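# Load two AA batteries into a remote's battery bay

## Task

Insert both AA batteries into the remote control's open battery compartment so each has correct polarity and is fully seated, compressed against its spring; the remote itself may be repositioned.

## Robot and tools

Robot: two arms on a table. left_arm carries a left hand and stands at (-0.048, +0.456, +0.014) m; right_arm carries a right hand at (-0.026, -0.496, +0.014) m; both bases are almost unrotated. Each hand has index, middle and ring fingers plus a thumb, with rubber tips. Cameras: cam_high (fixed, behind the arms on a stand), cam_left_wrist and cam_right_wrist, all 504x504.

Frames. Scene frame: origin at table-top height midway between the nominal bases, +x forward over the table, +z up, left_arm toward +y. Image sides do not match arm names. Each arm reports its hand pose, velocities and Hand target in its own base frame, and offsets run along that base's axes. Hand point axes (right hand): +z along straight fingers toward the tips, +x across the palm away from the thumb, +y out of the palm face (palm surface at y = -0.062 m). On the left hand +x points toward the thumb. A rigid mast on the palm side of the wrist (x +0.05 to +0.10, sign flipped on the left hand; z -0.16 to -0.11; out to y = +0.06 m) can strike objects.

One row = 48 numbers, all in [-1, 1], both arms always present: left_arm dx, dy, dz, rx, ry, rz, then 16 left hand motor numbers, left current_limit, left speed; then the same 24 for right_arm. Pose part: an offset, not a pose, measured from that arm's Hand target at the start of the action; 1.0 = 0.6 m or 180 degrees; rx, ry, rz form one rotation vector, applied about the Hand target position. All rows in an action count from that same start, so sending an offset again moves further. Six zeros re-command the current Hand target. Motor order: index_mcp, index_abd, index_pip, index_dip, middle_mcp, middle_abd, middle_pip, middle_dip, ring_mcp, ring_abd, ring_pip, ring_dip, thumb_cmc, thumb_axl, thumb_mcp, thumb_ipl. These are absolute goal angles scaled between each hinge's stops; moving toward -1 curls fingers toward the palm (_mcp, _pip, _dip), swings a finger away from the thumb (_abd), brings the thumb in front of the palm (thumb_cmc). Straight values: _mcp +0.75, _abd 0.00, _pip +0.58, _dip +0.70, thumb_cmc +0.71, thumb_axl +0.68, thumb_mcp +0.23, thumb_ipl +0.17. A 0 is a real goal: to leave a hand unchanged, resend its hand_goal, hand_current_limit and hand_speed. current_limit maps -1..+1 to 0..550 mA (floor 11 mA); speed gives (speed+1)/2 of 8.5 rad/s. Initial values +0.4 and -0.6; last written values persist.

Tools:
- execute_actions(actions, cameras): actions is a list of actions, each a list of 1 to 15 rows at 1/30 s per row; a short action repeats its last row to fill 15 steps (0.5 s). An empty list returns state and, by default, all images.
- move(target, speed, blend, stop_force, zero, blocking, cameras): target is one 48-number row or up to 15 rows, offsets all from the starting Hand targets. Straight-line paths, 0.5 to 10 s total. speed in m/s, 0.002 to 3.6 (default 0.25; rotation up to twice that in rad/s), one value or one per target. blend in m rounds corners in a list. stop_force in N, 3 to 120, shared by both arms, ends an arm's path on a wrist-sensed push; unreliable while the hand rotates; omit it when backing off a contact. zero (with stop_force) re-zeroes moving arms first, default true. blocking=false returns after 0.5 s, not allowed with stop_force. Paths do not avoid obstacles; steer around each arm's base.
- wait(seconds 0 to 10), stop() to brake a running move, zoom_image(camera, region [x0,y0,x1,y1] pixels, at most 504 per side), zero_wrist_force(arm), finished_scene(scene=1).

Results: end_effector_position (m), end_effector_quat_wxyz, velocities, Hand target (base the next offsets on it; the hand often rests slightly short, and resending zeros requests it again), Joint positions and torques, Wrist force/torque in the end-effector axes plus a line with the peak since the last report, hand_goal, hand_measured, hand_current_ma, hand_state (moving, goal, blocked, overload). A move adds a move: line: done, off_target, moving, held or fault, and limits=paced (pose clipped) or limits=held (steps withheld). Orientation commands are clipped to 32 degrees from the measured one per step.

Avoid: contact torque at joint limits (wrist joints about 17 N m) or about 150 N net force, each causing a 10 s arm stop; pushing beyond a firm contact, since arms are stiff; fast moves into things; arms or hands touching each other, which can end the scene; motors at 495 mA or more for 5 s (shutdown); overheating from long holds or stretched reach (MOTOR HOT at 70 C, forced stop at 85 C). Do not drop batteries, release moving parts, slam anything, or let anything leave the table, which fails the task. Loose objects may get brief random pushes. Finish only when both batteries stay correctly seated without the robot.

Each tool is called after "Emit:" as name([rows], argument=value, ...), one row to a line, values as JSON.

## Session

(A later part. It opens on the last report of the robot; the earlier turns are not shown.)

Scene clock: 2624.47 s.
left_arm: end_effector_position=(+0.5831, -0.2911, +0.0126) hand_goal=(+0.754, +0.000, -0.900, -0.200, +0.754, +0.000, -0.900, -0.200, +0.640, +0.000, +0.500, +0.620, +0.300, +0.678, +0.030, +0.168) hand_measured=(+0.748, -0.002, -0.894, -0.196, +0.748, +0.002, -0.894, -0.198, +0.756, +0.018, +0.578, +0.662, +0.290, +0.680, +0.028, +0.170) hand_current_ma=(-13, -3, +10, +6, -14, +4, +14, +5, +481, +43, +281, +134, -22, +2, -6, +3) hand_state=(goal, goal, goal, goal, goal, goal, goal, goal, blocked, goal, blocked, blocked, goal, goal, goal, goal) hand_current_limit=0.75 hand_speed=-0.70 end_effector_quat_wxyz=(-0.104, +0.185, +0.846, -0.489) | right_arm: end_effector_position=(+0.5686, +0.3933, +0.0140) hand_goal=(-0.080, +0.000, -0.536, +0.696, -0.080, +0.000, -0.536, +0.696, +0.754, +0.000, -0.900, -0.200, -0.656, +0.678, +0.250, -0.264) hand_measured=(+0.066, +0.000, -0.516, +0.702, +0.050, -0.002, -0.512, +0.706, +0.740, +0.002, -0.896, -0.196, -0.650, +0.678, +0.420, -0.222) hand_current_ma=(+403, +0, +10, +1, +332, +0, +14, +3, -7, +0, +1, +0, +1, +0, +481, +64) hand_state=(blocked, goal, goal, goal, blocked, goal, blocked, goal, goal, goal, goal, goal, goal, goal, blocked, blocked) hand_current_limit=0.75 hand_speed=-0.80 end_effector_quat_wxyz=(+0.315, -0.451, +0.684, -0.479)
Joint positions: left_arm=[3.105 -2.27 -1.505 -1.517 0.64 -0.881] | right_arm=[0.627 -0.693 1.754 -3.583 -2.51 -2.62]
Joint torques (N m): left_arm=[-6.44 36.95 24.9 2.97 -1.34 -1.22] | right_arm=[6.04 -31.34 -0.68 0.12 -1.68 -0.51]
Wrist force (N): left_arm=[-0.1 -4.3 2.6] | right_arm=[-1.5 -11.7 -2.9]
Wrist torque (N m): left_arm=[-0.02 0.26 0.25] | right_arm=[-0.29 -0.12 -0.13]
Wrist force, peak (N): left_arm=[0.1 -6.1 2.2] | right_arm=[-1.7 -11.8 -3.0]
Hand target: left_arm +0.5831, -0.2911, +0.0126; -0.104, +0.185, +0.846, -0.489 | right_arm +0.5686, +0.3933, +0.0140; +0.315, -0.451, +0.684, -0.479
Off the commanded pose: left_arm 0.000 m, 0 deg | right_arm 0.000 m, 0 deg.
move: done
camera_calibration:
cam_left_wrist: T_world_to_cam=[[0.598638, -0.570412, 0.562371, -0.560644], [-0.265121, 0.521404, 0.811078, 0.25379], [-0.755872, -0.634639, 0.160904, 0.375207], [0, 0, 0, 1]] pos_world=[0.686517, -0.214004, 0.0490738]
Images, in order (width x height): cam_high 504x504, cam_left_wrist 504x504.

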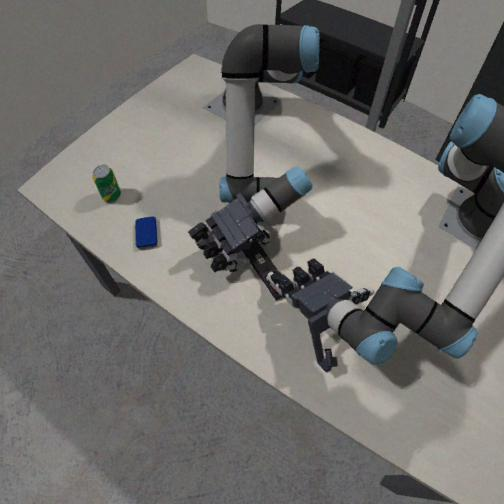

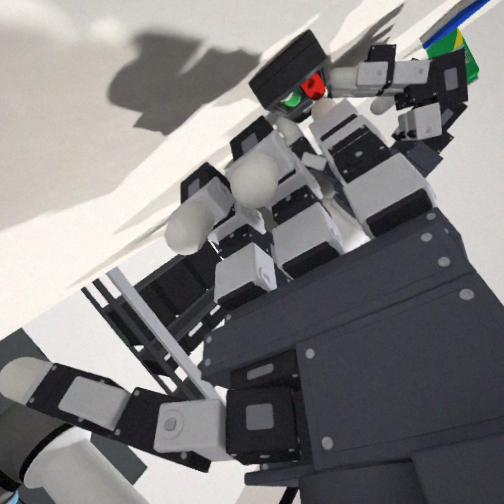

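Emit:
move(target=[0.0023,-0.001,-0.006,0,0,0, 0.754,0,-0.9,-0.2,0.754,0,-0.9,-0.2,0.64,0,0.5,0.62,0.3,0.678,0.03,0.168,0.75,-0.7, 0,0,0,0,0,0,-0.08,0,-0.536,0.696,-0.08,0,-0.536,0.696,0.754,0,-0.9,-0.2,-0.657,0.678,0.25,-0.265,0.75,-0.8], speed=0.02, stop_force=14, cameras=["cam_high","cam_left_wrist"])

Emit:
zoom_image(camera="cam_left_wrist", region=[240, 10, 360, 120])

Emit:
zoom_image(camera="cam_high", region=[240, 240, 310, 310])

Scene clock: 2646.37 s.
left_arm: end_effector_position=(+0.5845, -0.2918, +0.0089) hand_goal=(+0.754, +0.000, -0.900, -0.200, +0.754, +0.000, -0.900, -0.200, +0.640, +0.000, +0.500, +0.620, +0.300, +0.678, +0.030, +0.168) hand_measured=(+0.748, -0.002, -0.894, -0.196, +0.748, +0.002, -0.894, -0.198, +0.770, +0.034, +0.578, +0.662, +0.290, +0.680, +0.028, +0.170) hand_current_ma=(-13, -3, +10, +6, -14, +4, +14, +5, +481, +87, +281, +134, -22, +2, -6, +3) hand_state=(goal, goal, goal, goal, goal, goal, goal, goal, blocked, blocked, blocked, blocked, goal, goal, goal, goal) hand_current_limit=0.75 hand_speed=-0.70 end_effector_quat_wxyz=(-0.104, +0.185, +0.846, -0.489) | right_arm: end_effector_position=(+0.5686, +0.3933, +0.0140) hand_goal=(-0.080, +0.000, -0.536, +0.696, -0.080, +0.000, -0.536, +0.696, +0.754, +0.000, -0.900, -0.200, -0.656, +0.678, +0.250, -0.264) hand_measured=(+0.062, -0.008, -0.514, +0.704, +0.046, -0.010, -0.510, +0.708, +0.740, +0.002, -0.896, -0.196, -0.652, +0.678, +0.420, -0.218) hand_current_ma=(+384, -1, +12, +2, +311, -2, +16, +4, -7, +0, +1, +0, +1, +0, +481, +75) hand_state=(blocked, goal, blocked, goal, blocked, goal, blocked, goal, goal, goal, goal, goal, goal, goal, blocked, blocked) hand_current_limit=0.75 hand_speed=-0.80 end_effector_quat_wxyz=(+0.315, -0.451, +0.684, -0.479)
Joint positions: left_arm=[3.104 -2.278 -1.502 -1.511 0.64 -0.882] | right_arm=[0.627 -0.693 1.754 -3.583 -2.51 -2.62]
Joint torques (N m): left_arm=[-18.85 46.15 15.73 -0.85 -1.13 -0.19] | right_arm=[6.03 -31.92 -5.37 0.07 -1.47 -0.61]
Wrist force (N): left_arm=[0.9 -8.2 -12.8] | right_arm=[2.5 -10.3 -3.8]
Wrist torque (N m): left_arm=[1.31 -0.66 0.54] | right_arm=[-0.22 -0.31 -0.20]
Wrist force, peak (N): left_arm=[0.8 -7.9 -13.8] | right_arm=[-1.5 -11.8 -3.0]
Hand target: left_arm +0.5844, -0.2917, +0.0090; -0.104, +0.185, +0.846, -0.489 | right_arm +0.5686, +0.3933, +0.0140; +0.315, -0.451, +0.684, -0.479
Off the commanded pose: left_arm 0.000 m, 0 deg | right_arm 0.000 m, 0 deg.
move: done
camera_calibration:
cam_left_wrist: T_world_to_cam=[[0.598697, -0.570407, 0.562315, -0.559777], [-0.265025, 0.521422, 0.811098, 0.257438], [-0.755859, -0.63463, 0.161002, 0.37633], [0, 0, 0, 1]] pos_world=[0.687817, -0.214704, 0.0453738]
Images, in order (width x height): cam_high 504x504, cam_left_wrist 504x504.

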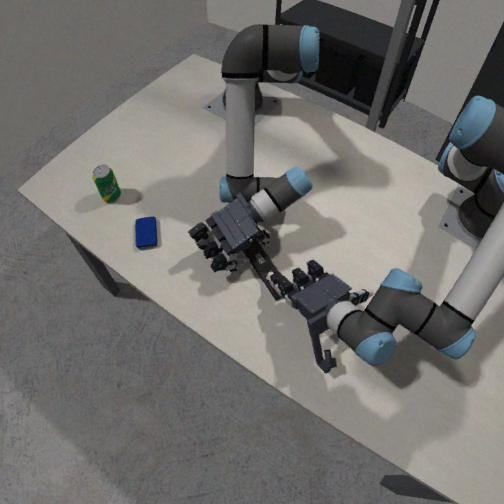

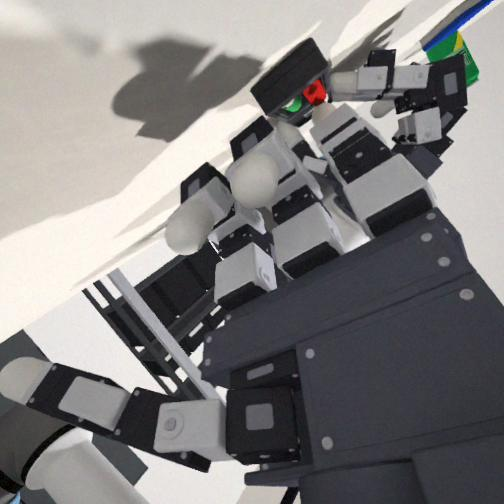

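Scaled by 4.200.

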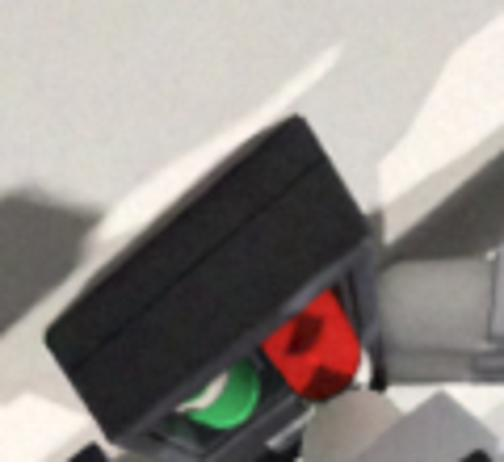

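Scaled by 7.200.

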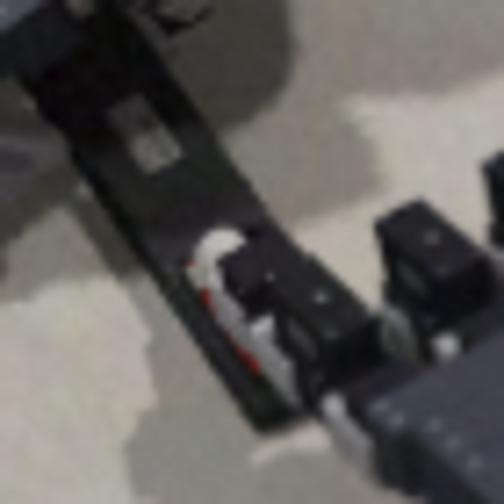

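Emit:
move(target=[0.0020,0.0046,0,0,0,0, 0.754,0,-0.9,-0.2,0.754,0,-0.9,-0.2,0.64,0,0.5,0.62,0.3,0.678,0.03,0.168,0.75,-0.7, 0,0,0,0,0,0,-0.08,0,-0.536,0.696,-0.08,0,-0.536,0.696,0.754,0,-0.9,-0.2,-0.657,0.678,0.25,-0.265,0.75,-0.8], speed=0.02, stop_force=14, cameras=["cam_high","cam_left_wrist"])

Emit:
zoom_image(camera="cam_left_wrist", region=[240, 10, 360, 120])

Emit:
zoom_image(camera="cam_high", region=[240, 240, 310, 310])

Scene clock: 2652.23 s.
left_arm: end_effector_position=(+0.5857, -0.2889, +0.0090) hand_goal=(+0.754, +0.000, -0.900, -0.200, +0.754, +0.000, -0.900, -0.200, +0.640, +0.000, +0.500, +0.620, +0.300, +0.678, +0.030, +0.168) hand_measured=(+0.748, -0.002, -0.894, -0.196, +0.748, +0.002, -0.894, -0.198, +0.772, +0.034, +0.578, +0.662, +0.290, +0.680, +0.028, +0.170) hand_current_ma=(-13, -3, +10, +6, -14, +4, +14, +5, +481, +87, +281, +134, -22, +2, -6, +3) hand_state=(goal, goal, goal, goal, goal, goal, goal, goal, blocked, blocked, blocked, blocked, goal, goal, goal, goal) hand_current_limit=0.75 hand_speed=-0.70 end_effector_quat_wxyz=(-0.104, +0.185, +0.846, -0.489) | right_arm: end_effector_position=(+0.5686, +0.3933, +0.0140) hand_goal=(-0.080, +0.000, -0.536, +0.696, -0.080, +0.000, -0.536, +0.696, +0.754, +0.000, -0.900, -0.200, -0.656, +0.678, +0.250, -0.264) hand_measured=(+0.062, -0.008, -0.514, +0.704, +0.046, -0.010, -0.510, +0.708, +0.740, +0.002, -0.896, -0.196, -0.652, +0.678, +0.420, -0.218) hand_current_ma=(+384, -1, +12, +2, +311, -2, +16, +4, -7, +0, +1, +0, +1, +0, +481, +75) hand_state=(blocked, goal, blocked, goal, blocked, goal, blocked, goal, goal, goal, goal, goal, goal, goal, blocked, blocked) hand_current_limit=0.75 hand_speed=-0.80 end_effector_quat_wxyz=(+0.315, -0.451, +0.684, -0.479)
Joint positions: left_arm=[3.108 -2.279 -1.499 -1.518 0.642 -0.876] | right_arm=[0.627 -0.693 1.754 -3.583 -2.51 -2.62]
Joint torques (N m): left_arm=[1.23 35.02 27.29 2.97 -0.63 -1.39] | right_arm=[6.54 -32.86 -20.35 -0.03 -1.52 -0.44]
Wrist force (N): left_arm=[0.0 -6.3 2.4] | right_arm=[2.2 -10.0 -3.8]
Wrist torque (N m): left_arm=[0.12 0.27 0.38] | right_arm=[-0.20 -0.26 -0.22]
Wrist force, peak (N): left_arm=[0.7 -7.9 -12.7] | right_arm=[2.4 -10.5 -4.2]
Hand target: left_arm +0.5856, -0.2890, +0.0090; -0.104, +0.185, +0.846, -0.489 | right_arm +0.5686, +0.3933, +0.0140; +0.315, -0.451, +0.684, -0.479
Off the commanded pose: left_arm 0.000 m, 0 deg | right_arm 0.000 m, 0 deg.
move: done
camera_calibration:
cam_left_wrist: T_world_to_cam=[[0.598638, -0.570412, 0.562371, -0.558918], [-0.265121, 0.521404, 0.811078, 0.256278], [-0.755872, -0.634639, 0.160904, 0.379009], [0, 0, 0, 1]] pos_world=[0.689017, -0.211904, 0.0454738]
Images, in order (width x height): cam_high 504x504, cam_left_wrist 504x504.

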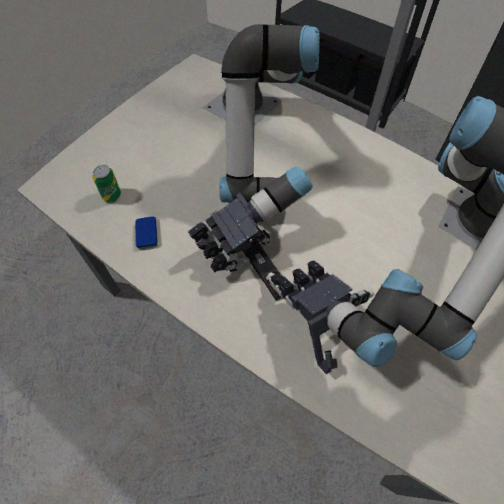

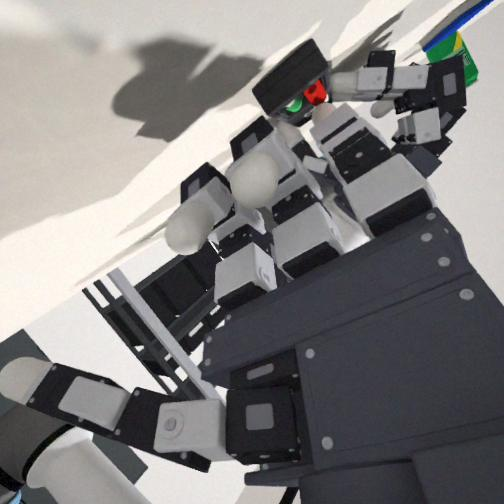

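Scaled by 4.200.

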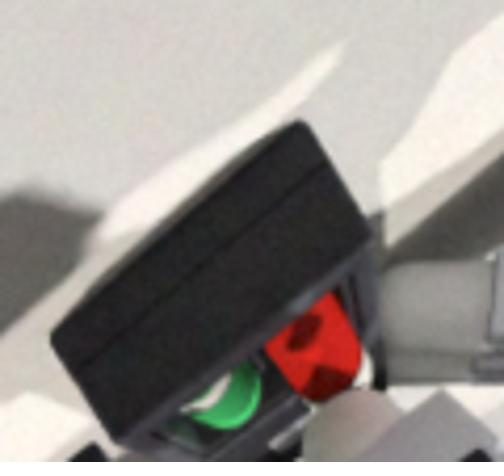

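Scaled by 7.200.

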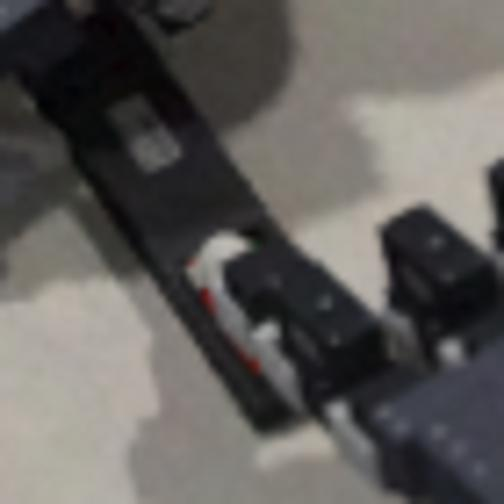

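Emit:
move(target=[0.0014,0.0031,-0.006,0,0,0, 0.754,0,-0.9,-0.2,0.754,0,-0.9,-0.2,0.64,0,0.5,0.62,0.3,0.678,0.03,0.168,0.75,-0.7, 0,0,0,0,0,0,-0.08,0,-0.536,0.696,-0.08,0,-0.536,0.696,0.754,0,-0.9,-0.2,-0.657,0.678,0.25,-0.265,0.75,-0.8], speed=0.02, stop_force=16, cameras=["cam_high","cam_left_wrist"])

Emit:
zoom_image(camera="cam_left_wrist", region=[240, 10, 360, 120])

Emit:
zoom_image(camera="cam_high", region=[240, 240, 310, 310])

Scene clock: 2659.67 s.
left_arm: end_effector_position=(+0.5865, -0.2871, +0.0053) hand_goal=(+0.754, +0.000, -0.900, -0.200, +0.754, +0.000, -0.900, -0.200, +0.640, +0.000, +0.500, +0.620, +0.300, +0.678, +0.030, +0.168) hand_measured=(+0.748, -0.002, -0.894, -0.196, +0.748, +0.002, -0.894, -0.198, +0.794, +0.034, +0.578, +0.662, +0.290, +0.680, +0.028, +0.170) hand_current_ma=(-13, -3, +10, +6, -14, +4, +14, +5, +481, +87, +281, +134, -22, +2, -6, +3) hand_state=(goal, goal, goal, goal, goal, goal, goal, goal, blocked, blocked, blocked, blocked, goal, goal, goal, goal) hand_current_limit=0.75 hand_speed=-0.70 end_effector_quat_wxyz=(-0.104, +0.185, +0.846, -0.489) | right_arm: end_effector_position=(+0.5686, +0.3933, +0.0140) hand_goal=(-0.080, +0.000, -0.536, +0.696, -0.080, +0.000, -0.536, +0.696, +0.754, +0.000, -0.900, -0.200, -0.656, +0.678, +0.250, -0.264) hand_measured=(+0.062, -0.008, -0.514, +0.704, +0.046, -0.010, -0.510, +0.708, +0.740, +0.002, -0.896, -0.196, -0.652, +0.678, +0.420, -0.218) hand_current_ma=(+384, -1, +12, +2, +311, -2, +16, +4, -7, +0, +1, +0, +1, +0, +481, +75) hand_state=(blocked, goal, blocked, goal, blocked, goal, blocked, goal, goal, goal, goal, goal, goal, goal, blocked, blocked) hand_current_limit=0.75 hand_speed=-0.80 end_effector_quat_wxyz=(+0.315, -0.451, +0.684, -0.479)
Joint positions: left_arm=[3.111 -2.285 -1.499 -1.516 0.644 -0.872] | right_arm=[0.627 -0.693 1.754 -3.583 -2.51 -2.62]
Joint torques (N m): left_arm=[-0.82 53.1 33.27 0.47 0.32 -1.05] | right_arm=[6.26 -31.99 -19.84 0.22 -1.48 -0.69]
Wrist force (N): left_arm=[0.2 -7.0 0.8] | right_arm=[2.0 -10.0 -4.0]
Wrist torque (N m): left_arm=[0.31 0.19 0.44] | right_arm=[-0.19 -0.24 -0.23]
Wrist force, peak (N): left_arm=[0.3 -7.4 0.4] | right_arm=[2.5 -10.5 -3.8]
Hand target: left_arm +0.5865, -0.2871, +0.0054; -0.104, +0.185, +0.846, -0.489 | right_arm +0.5686, +0.3933, +0.0140; +0.315, -0.451, +0.684, -0.479
Off the commanded pose: left_arm 0.000 m, 0 deg | right_arm 0.000 m, 0 deg.
move: done
camera_calibration:
cam_left_wrist: T_world_to_cam=[[0.598681, -0.570376, 0.562363, -0.556314], [-0.26506, 0.521456, 0.811065, 0.258496], [-0.75586, -0.634629, 0.161002, 0.38148], [0, 0, 0, 1]] pos_world=[0.689917, -0.210004, 0.041774]
Images, in order (width x height): cam_high 504x504, cam_left_wrist 504x504.

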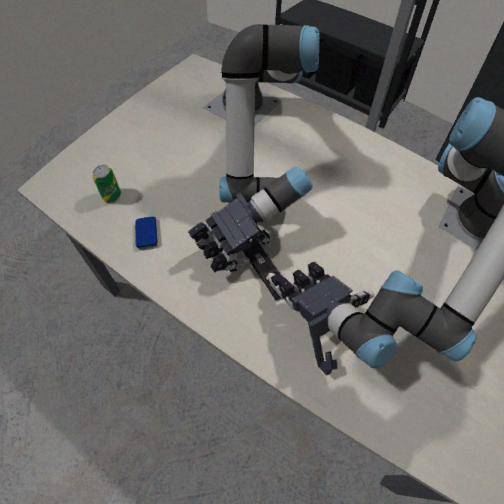

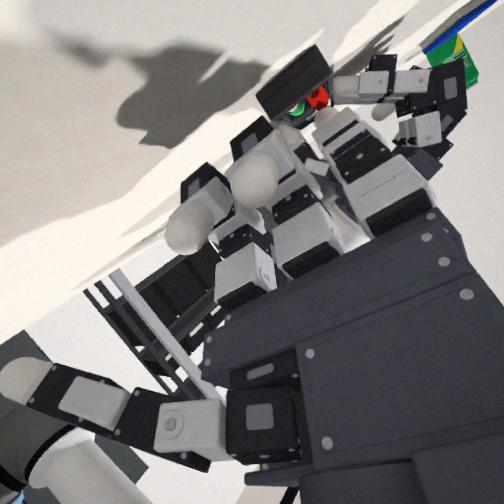

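Scaled by 4.200.

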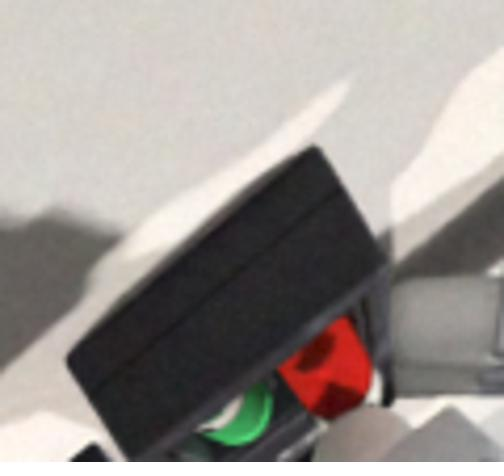

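Scaled by 7.200.

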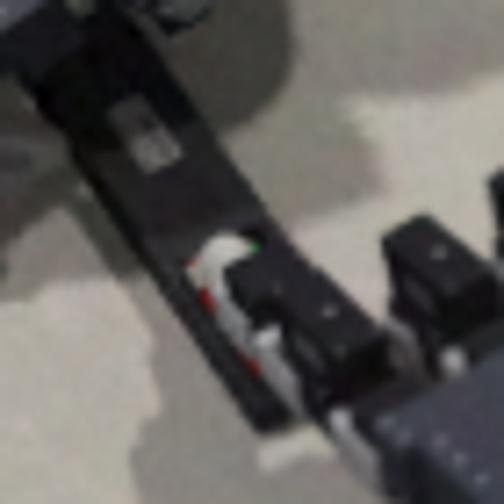

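Emit:
move([
  [0,0,0,0,0,0,0.754,0,-0.9,-0.2,0.754,0,-0.9,-0.2,0.8,0,0.577,0.696,0.3,0.678,0.03,0.168,0.75,-0.7, 0,0,0,0,0,0,-0.08,0,-0.536,0.696,-0.08,0,-0.536,0.696,0.754,0,-0.9,-0.2,-0.657,0.678,0.25,-0.265,0.75,-0.8],
  [0,0,0.06,0,0,0,0.754,0,-0.9,-0.2,0.754,0,-0.9,-0.2,0.8,0,0.577,0.696,0.3,0.678,0.03,0.168,0.75,-0.7, 0,0,0,0,0,0,-0.08,0,-0.536,0.696,-0.08,0,-0.536,0.696,0.754,0,-0.9,-0.2,-0.657,0.678,0.25,-0.265,0.75,-0.8],
  [0.0475,0.1067,0.09,0,0,0,0.754,0,-0.9,-0.2,0.754,0,-0.9,-0.2,0.8,0,0.577,0.696,0.3,0.678,0.03,0.168,0.75,-0.7, 0,0,0,0,0,0,-0.08,0,-0.536,0.696,-0.08,0,-0.536,0.696,0.754,0,-0.9,-0.2,-0.657,0.678,0.25,-0.265,0.75,-0.8],
], speed=0.08, cameras=["cam_high","cam_left_wrist"])

Emit:
zoom_image(camera="cam_left_wrist", region=[240, 0, 400, 120])

Emit:
zoom_image(camera="cam_high", region=[250, 250, 300, 300])

Scene clock: 2668.30 s.
left_arm: end_effector_position=(+0.6151, -0.2230, +0.0593) hand_goal=(+0.754, +0.000, -0.900, -0.200, +0.754, +0.000, -0.900, -0.200, +0.800, +0.000, +0.578, +0.696, +0.300, +0.678, +0.030, +0.168) hand_measured=(+0.748, -0.002, -0.894, -0.196, +0.748, +0.002, -0.894, -0.198, +0.792, +0.004, +0.578, +0.698, +0.290, +0.678, +0.028, +0.170) hand_current_ma=(-14, -3, +10, +6, -15, +4, +13, +5, -18, +5, +0, +3, -22, +2, -5, +3) hand_state=(goal, goal, goal, goal, goal, goal, goal, goal, goal, goal, goal, goal, goal, goal, goal, goal) hand_current_limit=0.75 hand_speed=-0.70 end_effector_quat_wxyz=(-0.104, +0.185, +0.846, -0.489) | right_arm: end_effector_position=(+0.5686, +0.3933, +0.0140) hand_goal=(-0.080, +0.000, -0.536, +0.696, -0.080, +0.000, -0.536, +0.696, +0.754, +0.000, -0.900, -0.200, -0.656, +0.678, +0.250, -0.264) hand_measured=(+0.060, -0.008, -0.514, +0.704, +0.044, -0.010, -0.510, +0.708, +0.740, +0.002, -0.896, -0.196, -0.652, +0.678, +0.420, -0.218) hand_current_ma=(+377, -1, +13, +2, +306, -2, +17, +5, -7, +0, +1, +0, +1, +0, +481, +78) hand_state=(blocked, goal, blocked, goal, blocked, goal, blocked, goal, goal, goal, goal, goal, goal, goal, blocked, blocked) hand_current_limit=0.75 hand_speed=-0.80 end_effector_quat_wxyz=(+0.315, -0.451, +0.684, -0.479)
Joint positions: left_arm=[3.204 -2.252 -1.372 -1.769 0.699 -0.752] | right_arm=[0.627 -0.693 1.754 -3.583 -2.51 -2.62]
Joint torques (N m): left_arm=[-12.7 53.38 6.79 2.76 -3.18 -1.18] | right_arm=[6.77 -33.06 -12.34 0 -1.54 -0.79]
Wrist force (N): left_arm=[-0.9 -0.8 3.3] | right_arm=[-0.2 -9.7 -4.2]
Wrist torque (N m): left_arm=[-0.30 0.27 -0.01] | right_arm=[-0.20 -0.17 -0.16]
Wrist force, peak (N): left_arm=[0.2 -7.2 1.1] | right_arm=[2.5 -10.4 -4.2]
Hand target: left_arm +0.6150, -0.2231, +0.0594; -0.104, +0.185, +0.846, -0.489 | right_arm +0.5686, +0.3933, +0.0140; +0.315, -0.451, +0.684, -0.479
Off the commanded pose: left_arm 0.000 m, 0 deg | right_arm 0.000 m, 0 deg.
move: done
camera_calibration:
cam_left_wrist: T_world_to_cam=[[0.598612, -0.570478, 0.562333, -0.567205], [-0.265148, 0.52132, 0.811124, 0.188892], [-0.755884, -0.63465, 0.160807, 0.435116], [0, 0, 0, 1]] pos_world=[0.718517, -0.145904, 0.0957734]
Images, in order (width x height): cam_high 504x504, cam_left_wrist 504x504.

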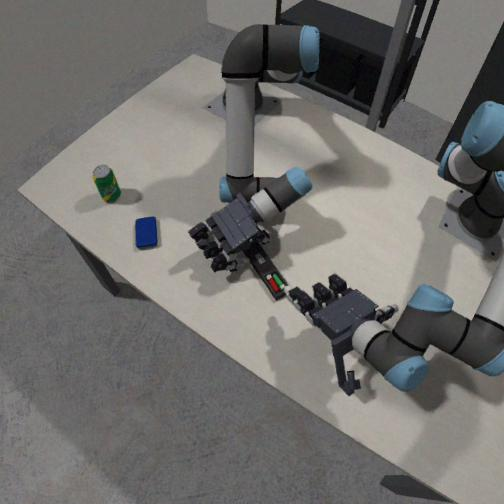

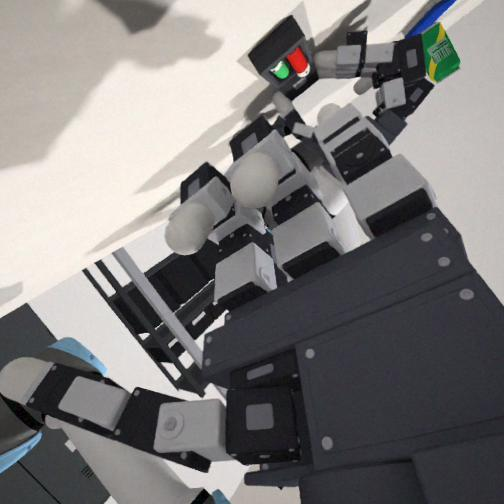

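Scaled by 3.150.

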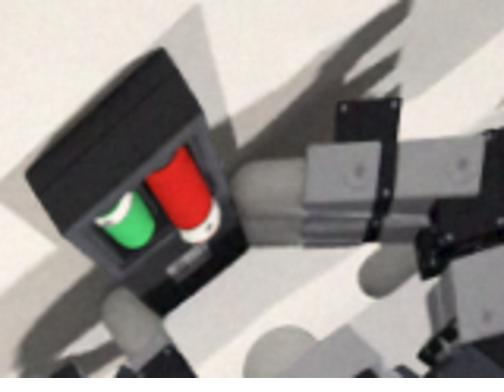

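Scaled by 10.080.

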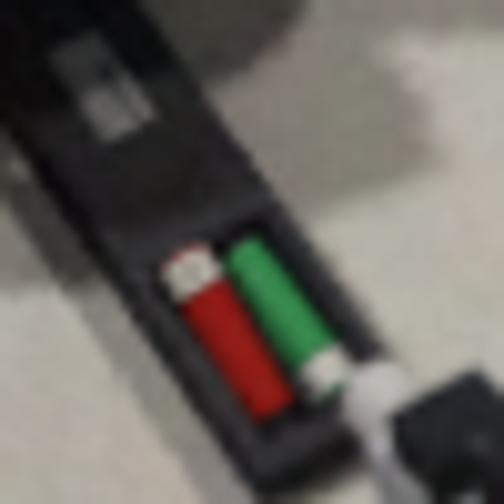

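Emit:
zoom_image(camera="cam_high", region=[190, 210, 310, 330])

Scaled by 4.200.

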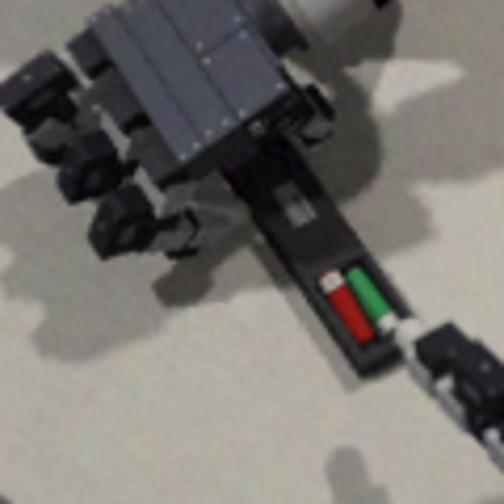

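Emit:
move([
  [-0.0147,-0.1543,0,0,0,0,0.754,0,-0.9,-0.2,0.754,0,-0.9,-0.2,0.754,0,0.577,0.696,0.3,0.678,0.03,0.168,0.75,-0.7,0,0,0,0,0,0,-0.08,0,-0.536,0.696,-0.08,0,-0.536,0.696,0.754,0,-0.9,-0.2,-0.657,0.678,0.25,-0.265,0.75,-0.8],
  [-0.0147,-0.1543,-0.0793,0,0,0,0.754,0,-0.9,-0.2,0.754,0,-0.9,-0.2,0.754,0,0.577,0.696,0.3,0.678,0.03,0.168,0.75,-0.7,0,0,0,0,0,0,-0.08,0,-0.536,0.696,-0.08,0,-0.536,0.696,0.754,0,-0.9,-0.2,-0.657,0.678,0.25,-0.265,0.75,-0.8],
], speed=0.08, stop_force=8, cameras=["cam_high","cam_left_wrist"])

Emit:
zoom_image(camera="cam_left_wrist", region=[240, 0, 400, 120])

Emit:
zoom_image(camera="cam_high", region=[240, 240, 310, 310])

Scene clock: 2719.20 s.
left_arm: end_effector_position=(+0.6062, -0.3157, +0.0118) hand_goal=(+0.754, +0.000, -0.900, -0.200, +0.754, +0.000, -0.900, -0.200, +0.754, +0.000, +0.578, +0.696, +0.300, +0.678, +0.030, +0.168) hand_measured=(+0.748, -0.002, -0.896, -0.196, +0.748, +0.002, -0.894, -0.198, +0.746, +0.004, +0.578, +0.698, +0.290, +0.678, +0.028, +0.170) hand_current_ma=(-14, -3, +10, +6, -15, +4, +13, +5, -19, +5, +0, +3, -22, +2, -5, +3) hand_state=(goal, goal, goal, goal, goal, goal, goal, goal, goal, goal, goal, goal, goal, goal, goal, goal) hand_current_limit=0.75 hand_speed=-0.70 end_effector_quat_wxyz=(-0.104, +0.185, +0.846, -0.489) | right_arm: end_effector_position=(+0.5686, +0.3933, +0.0140) hand_goal=(-0.080, +0.000, -0.536, +0.696, -0.080, +0.000, -0.536, +0.696, +0.754, +0.000, -0.900, -0.200, -0.656, +0.678, +0.250, -0.264) hand_measured=(+0.060, -0.008, -0.514, +0.704, +0.044, -0.010, -0.510, +0.708, +0.740, +0.002, -0.896, -0.196, -0.652, +0.678, +0.420, -0.218) hand_current_ma=(+377, -1, +13, +2, +306, -2, +17, +5, -7, +0, +1, +0, +1, +0, +481, +78) hand_state=(blocked, goal, blocked, goal, blocked, goal, blocked, goal, goal, goal, goal, goal, goal, goal, blocked, blocked) hand_current_limit=0.75 hand_speed=-0.80 end_effector_quat_wxyz=(+0.315, -0.451, +0.684, -0.479)
Joint positions: left_arm=[3.071 -2.327 -1.41 -1.516 0.622 -0.929] | right_arm=[0.627 -0.693 1.754 -3.583 -2.51 -2.62]
Joint torques (N m): left_arm=[4.35 59.14 35.18 1.17 -1.41 0.73] | right_arm=[7.04 -33.5 -1.74 0.03 -1.43 -0.71]
Wrist force (N): left_arm=[-0.6 -0.5 2.8] | right_arm=[0.2 -9.8 -4.5]
Wrist torque (N m): left_arm=[-0.24 0.23 0.08] | right_arm=[-0.18 -0.20 -0.14]
Wrist force, peak (N): left_arm=[-1.0 -2.7 3.5] | right_arm=[-0.1 -10.3 -4.1]
Hand target: left_arm +0.6062, -0.3157, +0.0118; -0.104, +0.185, +0.846, -0.489 | right_arm +0.5686, +0.3933, +0.0140; +0.315, -0.451, +0.684, -0.479
Off the commanded pose: left_arm 0.000 m, 0 deg | right_arm 0.000 m, 0 deg.
move: done
camera_calibration:
cam_left_wrist: T_world_to_cam=[[0.598697, -0.570407, 0.562315, -0.588032], [-0.265025, 0.521422, 0.811098, 0.273298], [-0.755859, -0.63463, 0.161002, 0.377098], [0, 0, 0, 1]] pos_world=[0.709517, -0.238604, 0.0482738]
Images, in order (width x height): cam_high 504x504, cam_left_wrist 504x504.

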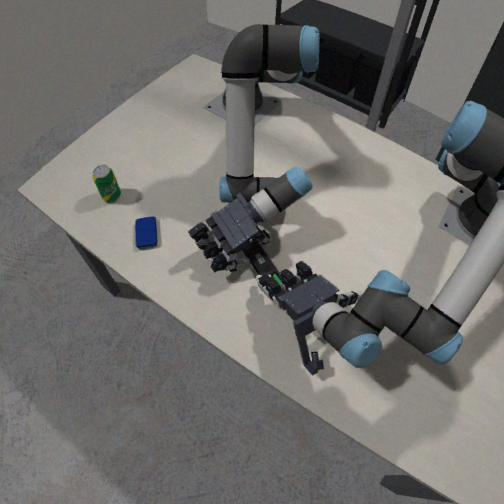

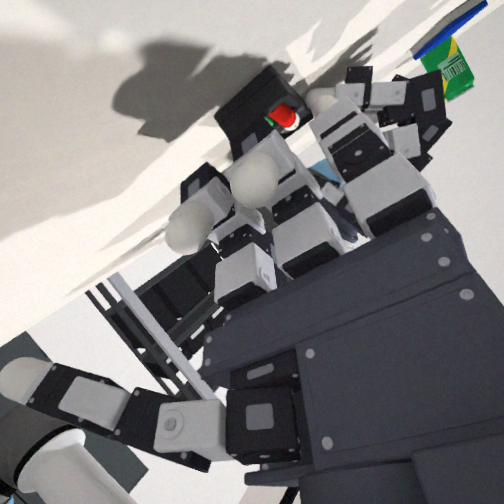

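Scaled by 3.150.

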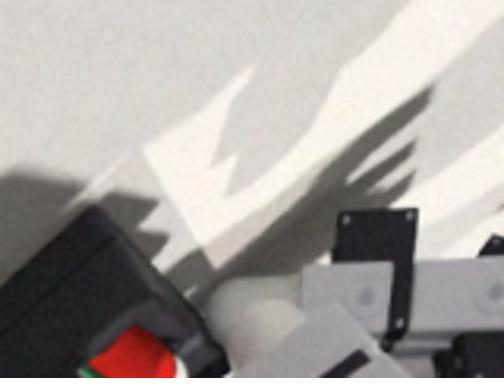

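Scaled by 7.200.

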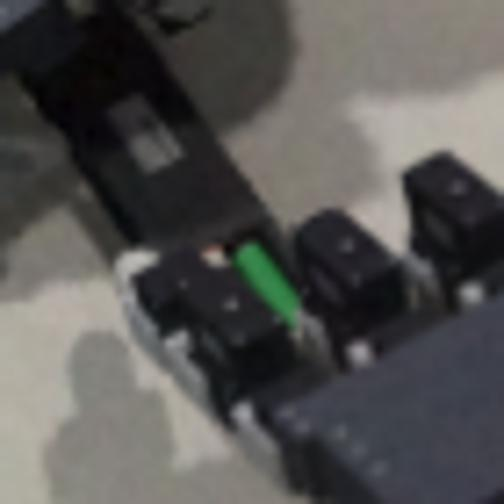

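Emit:
move(target=[-0.0152,0.0068,0,0,0,0,0.754,0,-0.9,-0.2,0.754,0,-0.9,-0.2,0.754,0,0.577,0.696,0.3,0.678,0.03,0.168,0.75,-0.7,0,0,0,0,0,0,-0.08,0,-0.536,0.696,-0.08,0,-0.536,0.696,0.754,0,-0.9,-0.2,-0.657,0.678,0.25,-0.265,0.75,-0.8], speed=0.02, stop_force=6, cameras=["cam_high","cam_left_wrist"])

Emit:
zoom_image(camera="cam_left_wrist", region=[200, 50, 360, 170])

Emit:
zoom_image(camera="cam_high", region=[240, 240, 310, 310])

Scene clock: 2726.83 s.
left_arm: end_effector_position=(+0.5971, -0.3116, +0.0118) hand_goal=(+0.754, +0.000, -0.900, -0.200, +0.754, +0.000, -0.900, -0.200, +0.754, +0.000, +0.578, +0.696, +0.300, +0.678, +0.030, +0.168) hand_measured=(+0.748, -0.002, -0.896, -0.196, +0.748, +0.002, -0.894, -0.198, +0.746, +0.004, +0.578, +0.698, +0.290, +0.678, +0.028, +0.170) hand_current_ma=(-14, -3, +10, +6, -15, +4, +13, +5, -19, +5, +0, +3, -22, +2, -5, +3) hand_state=(goal, goal, goal, goal, goal, goal, goal, goal, goal, goal, goal, goal, goal, goal, goal, goal) hand_current_limit=0.75 hand_speed=-0.70 end_effector_quat_wxyz=(-0.104, +0.185, +0.846, -0.489) | right_arm: end_effector_position=(+0.5686, +0.3933, +0.0140) hand_goal=(-0.080, +0.000, -0.536, +0.696, -0.080, +0.000, -0.536, +0.696, +0.754, +0.000, -0.900, -0.200, -0.656, +0.678, +0.250, -0.264) hand_measured=(+0.060, -0.008, -0.514, +0.704, +0.044, -0.010, -0.510, +0.708, +0.740, +0.002, -0.896, -0.196, -0.652, +0.678, +0.420, -0.218) hand_current_ma=(+377, -1, +13, +2, +306, -2, +17, +5, -7, +0, +1, +0, +1, +0, +481, +78) hand_state=(blocked, goal, blocked, goal, blocked, goal, blocked, goal, goal, goal, goal, goal, goal, goal, blocked, blocked) hand_current_limit=0.75 hand_speed=-0.80 end_effector_quat_wxyz=(+0.315, -0.451, +0.684, -0.479)
Joint positions: left_arm=[3.076 -2.308 -1.446 -1.506 0.625 -0.922] | right_arm=[0.627 -0.693 1.754 -3.583 -2.51 -2.62]
Joint torques (N m): left_arm=[-8.96 36.27 33.42 -0.37 -2.38 -1.12] | right_arm=[6.91 -32.42 -1.38 -0.06 -1.46 -0.67]
Wrist force (N): left_arm=[-0.7 -0.5 3.0] | right_arm=[0.1 -9.9 -4.2]
Wrist torque (N m): left_arm=[-0.26 0.25 0.08] | right_arm=[-0.23 -0.21 -0.14]
Wrist force, peak (N): left_arm=[-0.6 -0.8 3.3] | right_arm=[-0.3 -10.4 -4.1]
Hand target: left_arm +0.5970, -0.3116, +0.0118; -0.104, +0.185, +0.846, -0.489 | right_arm +0.5686, +0.3933, +0.0140; +0.315, -0.451, +0.684, -0.479
Off the commanded pose: left_arm 0.000 m, 0 deg | right_arm 0.000 m, 0 deg.
move: done
camera_calibration:
cam_left_wrist: T_world_to_cam=[[0.598638, -0.570412, 0.562371, -0.580209], [-0.265121, 0.521404, 0.811078, 0.268813], [-0.755872, -0.634639, 0.160904, 0.372833], [0, 0, 0, 1]] pos_world=[0.700417, -0.234504, 0.0482738]
Images, in order (width x height): cam_high 504x504, cam_left_wrist 504x504.

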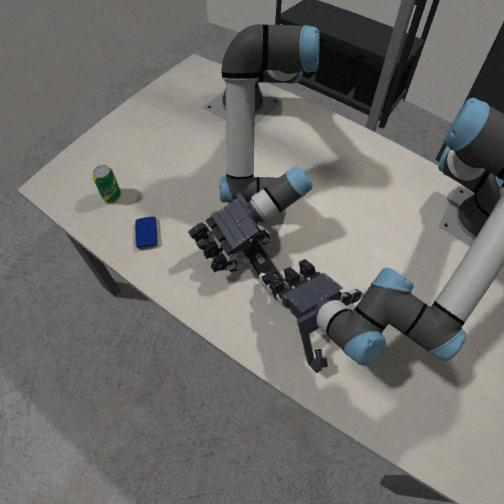

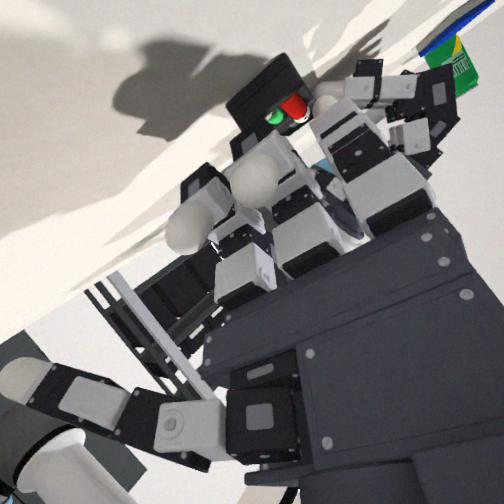

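Scaled by 3.150.

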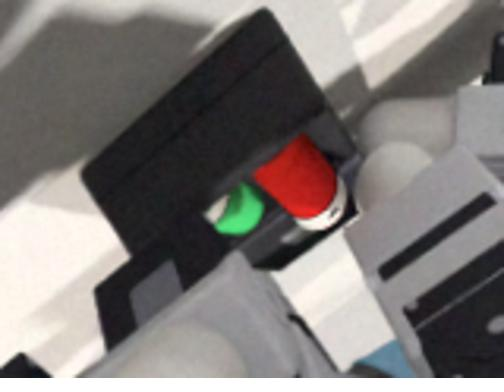

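Scaled by 7.200.

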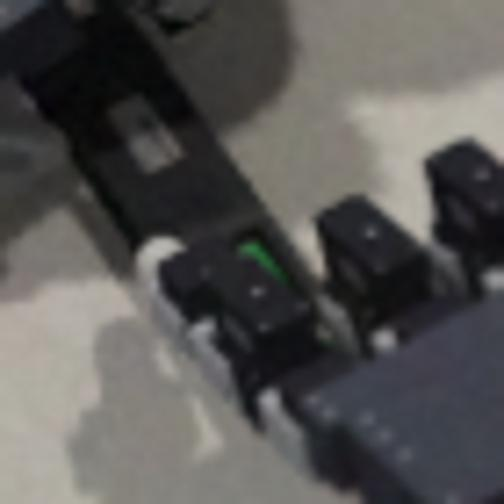

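Emit:
move(target=[-0.0046,0.0020,0,0,0,0,0.754,0,-0.9,-0.2,0.754,0,-0.9,-0.2,0.754,0,0.577,0.696,0.3,0.678,0.03,0.168,0.75,-0.7,0,0,0,0,0,0,-0.08,0,-0.536,0.696,-0.08,0,-0.536,0.696,0.754,0,-0.9,-0.2,-0.657,0.678,0.25,-0.265,0.75,-0.8], speed=0.02, stop_force=6, cameras=["cam_high","cam_left_wrist"])

Emit:
zoom_image(camera="cam_left_wrist", region=[220, 50, 340, 140])

Scene clock: 2731.30 s.
left_arm: end_effector_position=(+0.5942, -0.3104, +0.0118) hand_goal=(+0.754, +0.000, -0.900, -0.200, +0.754, +0.000, -0.900, -0.200, +0.754, +0.000, +0.578, +0.696, +0.300, +0.678, +0.030, +0.168) hand_measured=(+0.748, -0.002, -0.896, -0.196, +0.748, +0.002, -0.894, -0.198, +0.746, -0.002, +0.578, +0.698, +0.290, +0.678, +0.028, +0.170) hand_current_ma=(-14, -3, +10, +6, -15, +4, +13, +5, -19, -4, +0, +3, -22, +2, -5, +3) hand_state=(goal, goal, goal, goal, goal, goal, goal, goal, goal, goal, goal, goal, goal, goal, goal, goal) hand_current_limit=0.75 hand_speed=-0.70 end_effector_quat_wxyz=(-0.104, +0.185, +0.846, -0.489) | right_arm: end_effector_position=(+0.5686, +0.3933, +0.0140) hand_goal=(-0.080, +0.000, -0.536, +0.696, -0.080, +0.000, -0.536, +0.696, +0.754, +0.000, -0.900, -0.200, -0.656, +0.678, +0.250, -0.264) hand_measured=(+0.060, -0.008, -0.514, +0.704, +0.044, -0.010, -0.510, +0.708, +0.740, +0.002, -0.896, -0.196, -0.652, +0.678, +0.420, -0.218) hand_current_ma=(+377, -1, +13, +2, +306, -2, +17, +5, -7, +0, +1, +0, +1, +0, +481, +78) hand_state=(blocked, goal, blocked, goal, blocked, goal, blocked, goal, goal, goal, goal, goal, goal, goal, blocked, blocked) hand_current_limit=0.75 hand_speed=-0.80 end_effector_quat_wxyz=(+0.315, -0.451, +0.684, -0.479)
Joint positions: left_arm=[3.078 -2.302 -1.456 -1.503 0.626 -0.92] | right_arm=[0.627 -0.693 1.754 -3.583 -2.51 -2.62]
Joint torques (N m): left_arm=[8.09 40.25 33.1 1.24 0.43 -0.72] | right_arm=[6.25 -33.22 -1.8 0.04 -1.37 -0.77]
Wrist force (N): left_arm=[-1.0 -0.8 2.8] | right_arm=[0.1 -9.9 -3.8]
Wrist torque (N m): left_arm=[-0.22 0.20 0.07] | right_arm=[-0.25 -0.21 -0.14]
Wrist force, peak (N): left_arm=[-0.8 -0.6 3.2] | right_arm=[0.2 -10.2 -4.1]
Hand target: left_arm +0.5943, -0.3104, +0.0118; -0.104, +0.185, +0.846, -0.489 | right_arm +0.5686, +0.3933, +0.0140; +0.315, -0.451, +0.684, -0.479
Off the commanded pose: left_arm 0.000 m, 0 deg | right_arm 0.000 m, 0 deg.
move: done
camera_calibration:
cam_left_wrist: T_world_to_cam=[[0.598638, -0.570413, 0.562371, -0.577848], [-0.265021, 0.521488, 0.811057, 0.267396], [-0.755908, -0.63457, 0.161011, 0.371513], [0, 0, 0, 1]] pos_world=[0.697617, -0.233304, 0.048274]
Images, in order (width x height): cam_high 504x504, cam_left_wrist 504x504.

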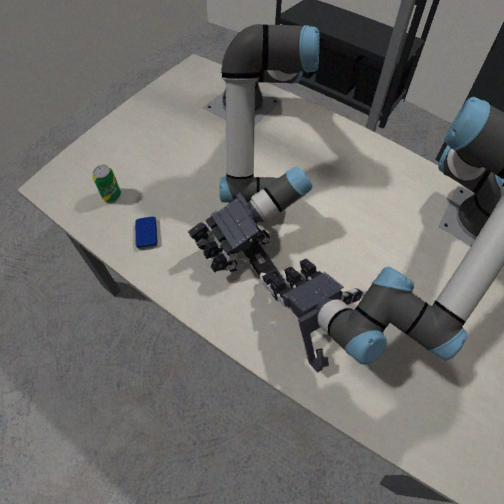

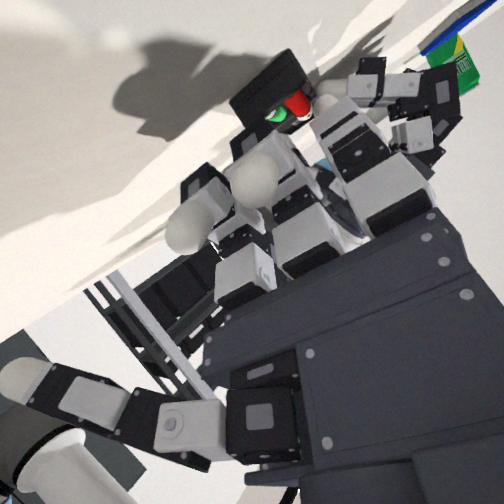

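Scaled by 4.200.

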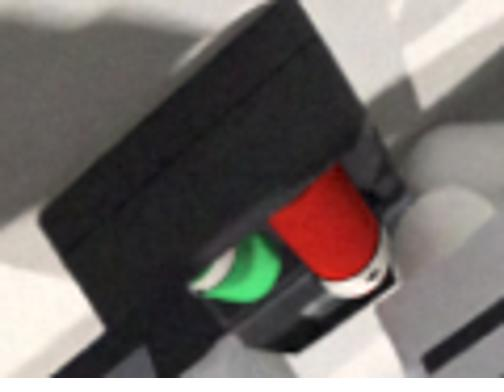

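Emit:
move(target=[-0.0046,0.0020,0,0,0,0,0.754,0,-0.9,-0.2,0.754,0,-0.9,-0.2,0.754,0,0.577,0.696,0.3,0.678,0.03,0.168,0.75,-0.7,0,0,0,0,0,0,-0.08,0,-0.536,0.696,-0.08,0,-0.536,0.696,0.754,0,-0.9,-0.2,-0.657,0.678,0.25,-0.265,0.75,-0.8], speed=0.02, stop_force=6, cameras=["cam_high","cam_left_wrist"])

Emit:
zoom_image(camera="cam_left_wrist", region=[220, 50, 340, 140])

Scene clock: 2736.63 s.
left_arm: end_effector_position=(+0.5915, -0.3092, +0.0118) hand_goal=(+0.754, +0.000, -0.900, -0.200, +0.754, +0.000, -0.900, -0.200, +0.754, +0.000, +0.578, +0.696, +0.300, +0.678, +0.030, +0.168) hand_measured=(+0.748, -0.002, -0.896, -0.196, +0.748, +0.002, -0.894, -0.198, +0.750, -0.008, +0.578, +0.698, +0.290, +0.678, +0.028, +0.170) hand_current_ma=(-14, -3, +10, +6, -15, +4, +13, +5, -9, -16, +0, +3, -22, +2, -5, +3) hand_state=(goal, goal, goal, goal, goal, goal, goal, goal, goal, goal, goal, goal, goal, goal, goal, goal) hand_current_limit=0.75 hand_speed=-0.70 end_effector_quat_wxyz=(-0.104, +0.185, +0.846, -0.489) | right_arm: end_effector_position=(+0.5686, +0.3933, +0.0140) hand_goal=(-0.080, +0.000, -0.536, +0.696, -0.080, +0.000, -0.536, +0.696, +0.754, +0.000, -0.900, -0.200, -0.656, +0.678, +0.250, -0.264) hand_measured=(+0.056, -0.006, -0.512, +0.706, +0.044, -0.010, -0.508, +0.710, +0.740, +0.002, -0.896, -0.196, -0.652, +0.678, +0.420, -0.216) hand_current_ma=(+357, -1, +15, +3, +302, -2, +18, +5, -7, +0, +1, +0, +0, +0, +481, +85) hand_state=(blocked, goal, blocked, goal, blocked, goal, blocked, goal, goal, goal, goal, goal, goal, goal, blocked, blocked) hand_current_limit=0.75 hand_speed=-0.80 end_effector_quat_wxyz=(+0.315, -0.451, +0.684, -0.479)
Joint positions: left_arm=[3.079 -2.296 -1.467 -1.5 0.626 -0.918] | right_arm=[0.627 -0.693 1.754 -3.583 -2.51 -2.62]
Joint torques (N m): left_arm=[6.61 39.67 31.78 1.52 0.18 -0.68] | right_arm=[6.46 -33.24 -2.13 -0.17 -1.52 -0.69]
Wrist force (N): left_arm=[-1.4 -1.2 2.2] | right_arm=[-0.3 -8.9 -4.9]
Wrist torque (N m): left_arm=[-0.17 0.14 0.07] | right_arm=[-0.17 -0.20 -0.13]
Wrist force, peak (N): left_arm=[-1.1 -0.9 3.1] | right_arm=[0.1 -10.1 -4.3]
Hand target: left_arm +0.5915, -0.3092, +0.0118; -0.104, +0.185, +0.846, -0.489 | right_arm +0.5686, +0.3933, +0.0140; +0.315, -0.451, +0.684, -0.479
Off the commanded pose: left_arm 0.000 m, 0 deg | right_arm 0.000 m, 0 deg.
move: done
camera_calibration:
cam_left_wrist: T_world_to_cam=[[0.598681, -0.570376, 0.562363, -0.575508], [-0.26506, 0.521456, 0.811065, 0.266047], [-0.75586, -0.634629, 0.161002, 0.370112], [0, 0, 0, 1]] pos_world=[0.694817, -0.232104, 0.048274]
Images, in order (width x height): cam_high 504x504, cam_left_wrist 504x504.

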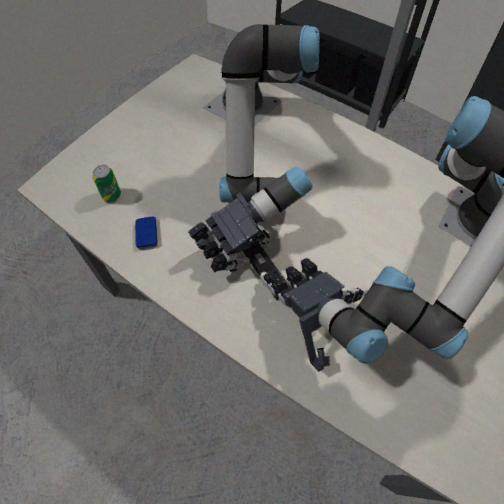

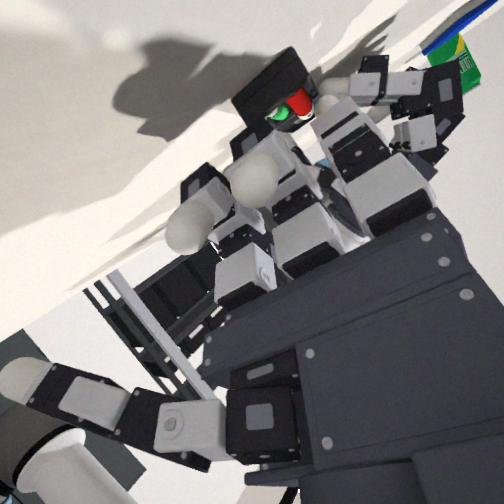

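Scaled by 4.200.

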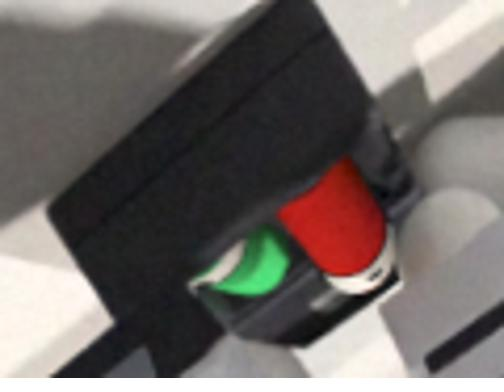

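Emit:
move([
  [0.003,-0.0013,0.0833,0,0,0,0.754,0,-0.9,-0.2,0.754,0,-0.9,-0.2,0.754,0,0.577,0.696,0.3,0.678,0.03,0.168,0.75,-0.7,0,0,0,0,0,0,-0.08,0,-0.536,0.696,-0.08,0,-0.536,0.696,0.754,0,-0.9,-0.2,-0.657,0.678,0.25,-0.265,0.75,-0.8],
  [-0.0428,-0.0393,0.1628,0.1523,-0.0678,0,0.754,0,-0.9,-0.2,0.754,0,-0.9,-0.2,0.754,0,0.577,0.696,0.3,0.678,0.03,0.168,0.75,-0.7,0,0,0,0,0,0,-0.08,0,-0.536,0.696,-0.08,0,-0.536,0.696,0.754,0,-0.9,-0.2,-0.657,0.678,0.25,-0.265,0.75,-0.8],
], speed=0.1, cameras=["cam_high","cam_left_wrist"])

Emit:
zoom_image(camera="cam_left_wrist", region=[200, 0, 340, 120])

Emit:
zoom_image(camera="cam_high", region=[240, 240, 310, 310])

Scene clock: 2789.17 s.
left_arm: end_effector_position=(+0.5658, -0.3329, +0.1096) hand_goal=(+0.754, +0.000, -0.900, -0.200, +0.754, +0.000, -0.900, -0.200, +0.754, +0.000, +0.578, +0.696, +0.300, +0.678, +0.030, +0.168) hand_measured=(+0.748, -0.002, -0.896, -0.196, +0.748, +0.002, -0.894, -0.198, +0.746, -0.004, +0.578, +0.698, +0.290, +0.678, +0.028, +0.170) hand_current_ma=(-14, -3, +10, +6, -15, +4, +13, +5, -18, -5, +0, +3, -23, +2, -5, +3) hand_state=(goal, goal, goal, goal, goal, goal, goal, goal, goal, goal, goal, goal, goal, goal, goal, goal) hand_current_limit=0.75 hand_speed=-0.70 end_effector_quat_wxyz=(-0.055, +0.205, +0.944, -0.253) | right_arm: end_effector_position=(+0.5686, +0.3933, +0.0140) hand_goal=(-0.080, +0.000, -0.536, +0.696, -0.080, +0.000, -0.536, +0.696, +0.754, +0.000, -0.900, -0.200, -0.656, +0.678, +0.250, -0.264) hand_measured=(+0.056, -0.006, -0.512, +0.706, +0.044, -0.010, -0.508, +0.710, +0.740, +0.002, -0.896, -0.196, -0.652, +0.678, +0.420, -0.216) hand_current_ma=(+356, -1, +15, +3, +302, -2, +18, +5, -7, +0, +1, +0, +0, +0, +481, +85) hand_state=(blocked, goal, blocked, goal, blocked, goal, blocked, goal, goal, goal, goal, goal, goal, goal, blocked, blocked) hand_current_limit=0.75 hand_speed=-0.80 end_effector_quat_wxyz=(+0.315, -0.451, +0.684, -0.479)
Joint positions: left_arm=[2.872 -2.09 -1.504 -1.209 1.054 -1.388] | right_arm=[0.627 -0.693 1.754 -3.583 -2.51 -2.62]
Joint torques (N m): left_arm=[10.16 31.01 37.47 0.15 -3.22 1.09] | right_arm=[6.34 -33.28 -2.17 -0.09 -1.42 -0.78]
Wrist force (N): left_arm=[-0.8 -1.0 3.6] | right_arm=[-0.6 -8.7 -4.8]
Wrist torque (N m): left_arm=[-0.32 0.25 0.09] | right_arm=[-0.16 -0.17 -0.16]
Wrist force, peak (N): left_arm=[-0.9 -1.0 3.9] | right_arm=[-0.4 -9.6 -4.8]
Hand target: left_arm +0.5658, -0.3328, +0.1095; -0.055, +0.205, +0.944, -0.253 | right_arm +0.5686, +0.3933, +0.0140; +0.315, -0.451, +0.684, -0.479
Off the commanded pose: left_arm 0.000 m, 0 deg | right_arm 0.000 m, 0 deg.
move: done
camera_calibration:
cam_left_wrist: T_world_to_cam=[[0.499113, -0.793421, 0.348382, -0.623153], [-0.450398, 0.105932, 0.886522, 0.150573], [-0.740289, -0.599384, -0.304483, 0.373853], [0, 0, 0, 1]] pos_world=[0.655601, -0.286292, 0.197441]
Images, in order (width x height): cam_high 504x504, cam_left_wrist 504x504.

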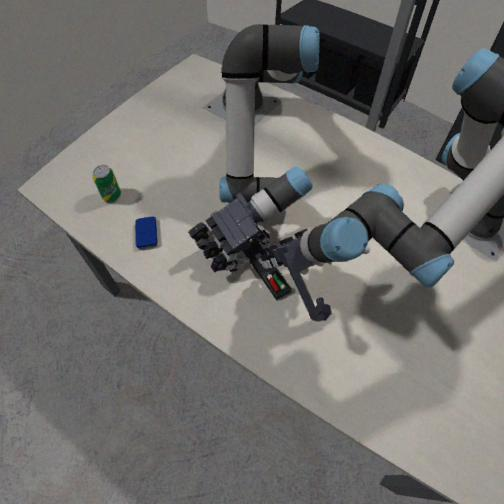

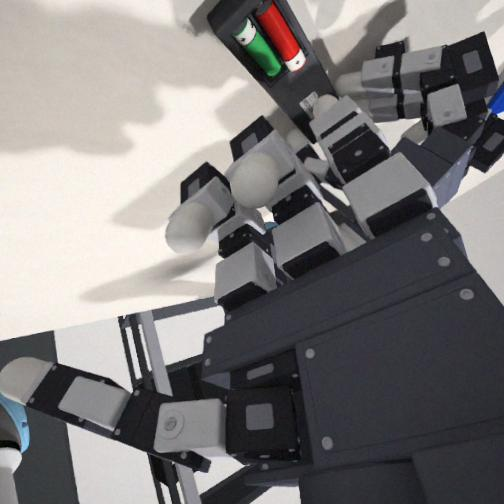

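Scaled by 3.600.

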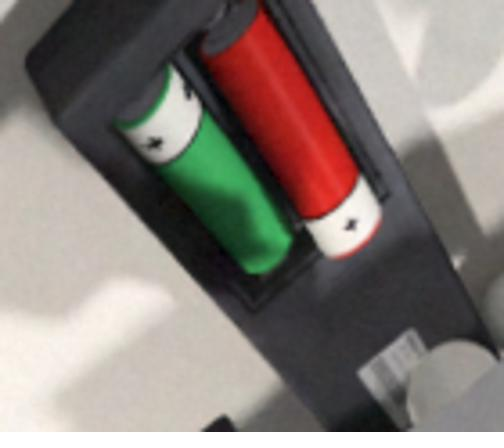

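Scaled by 7.200.

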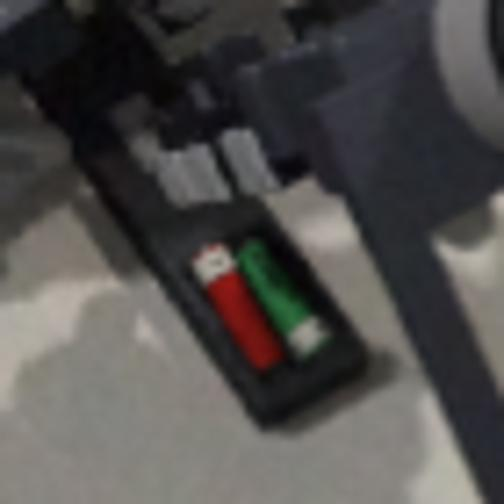

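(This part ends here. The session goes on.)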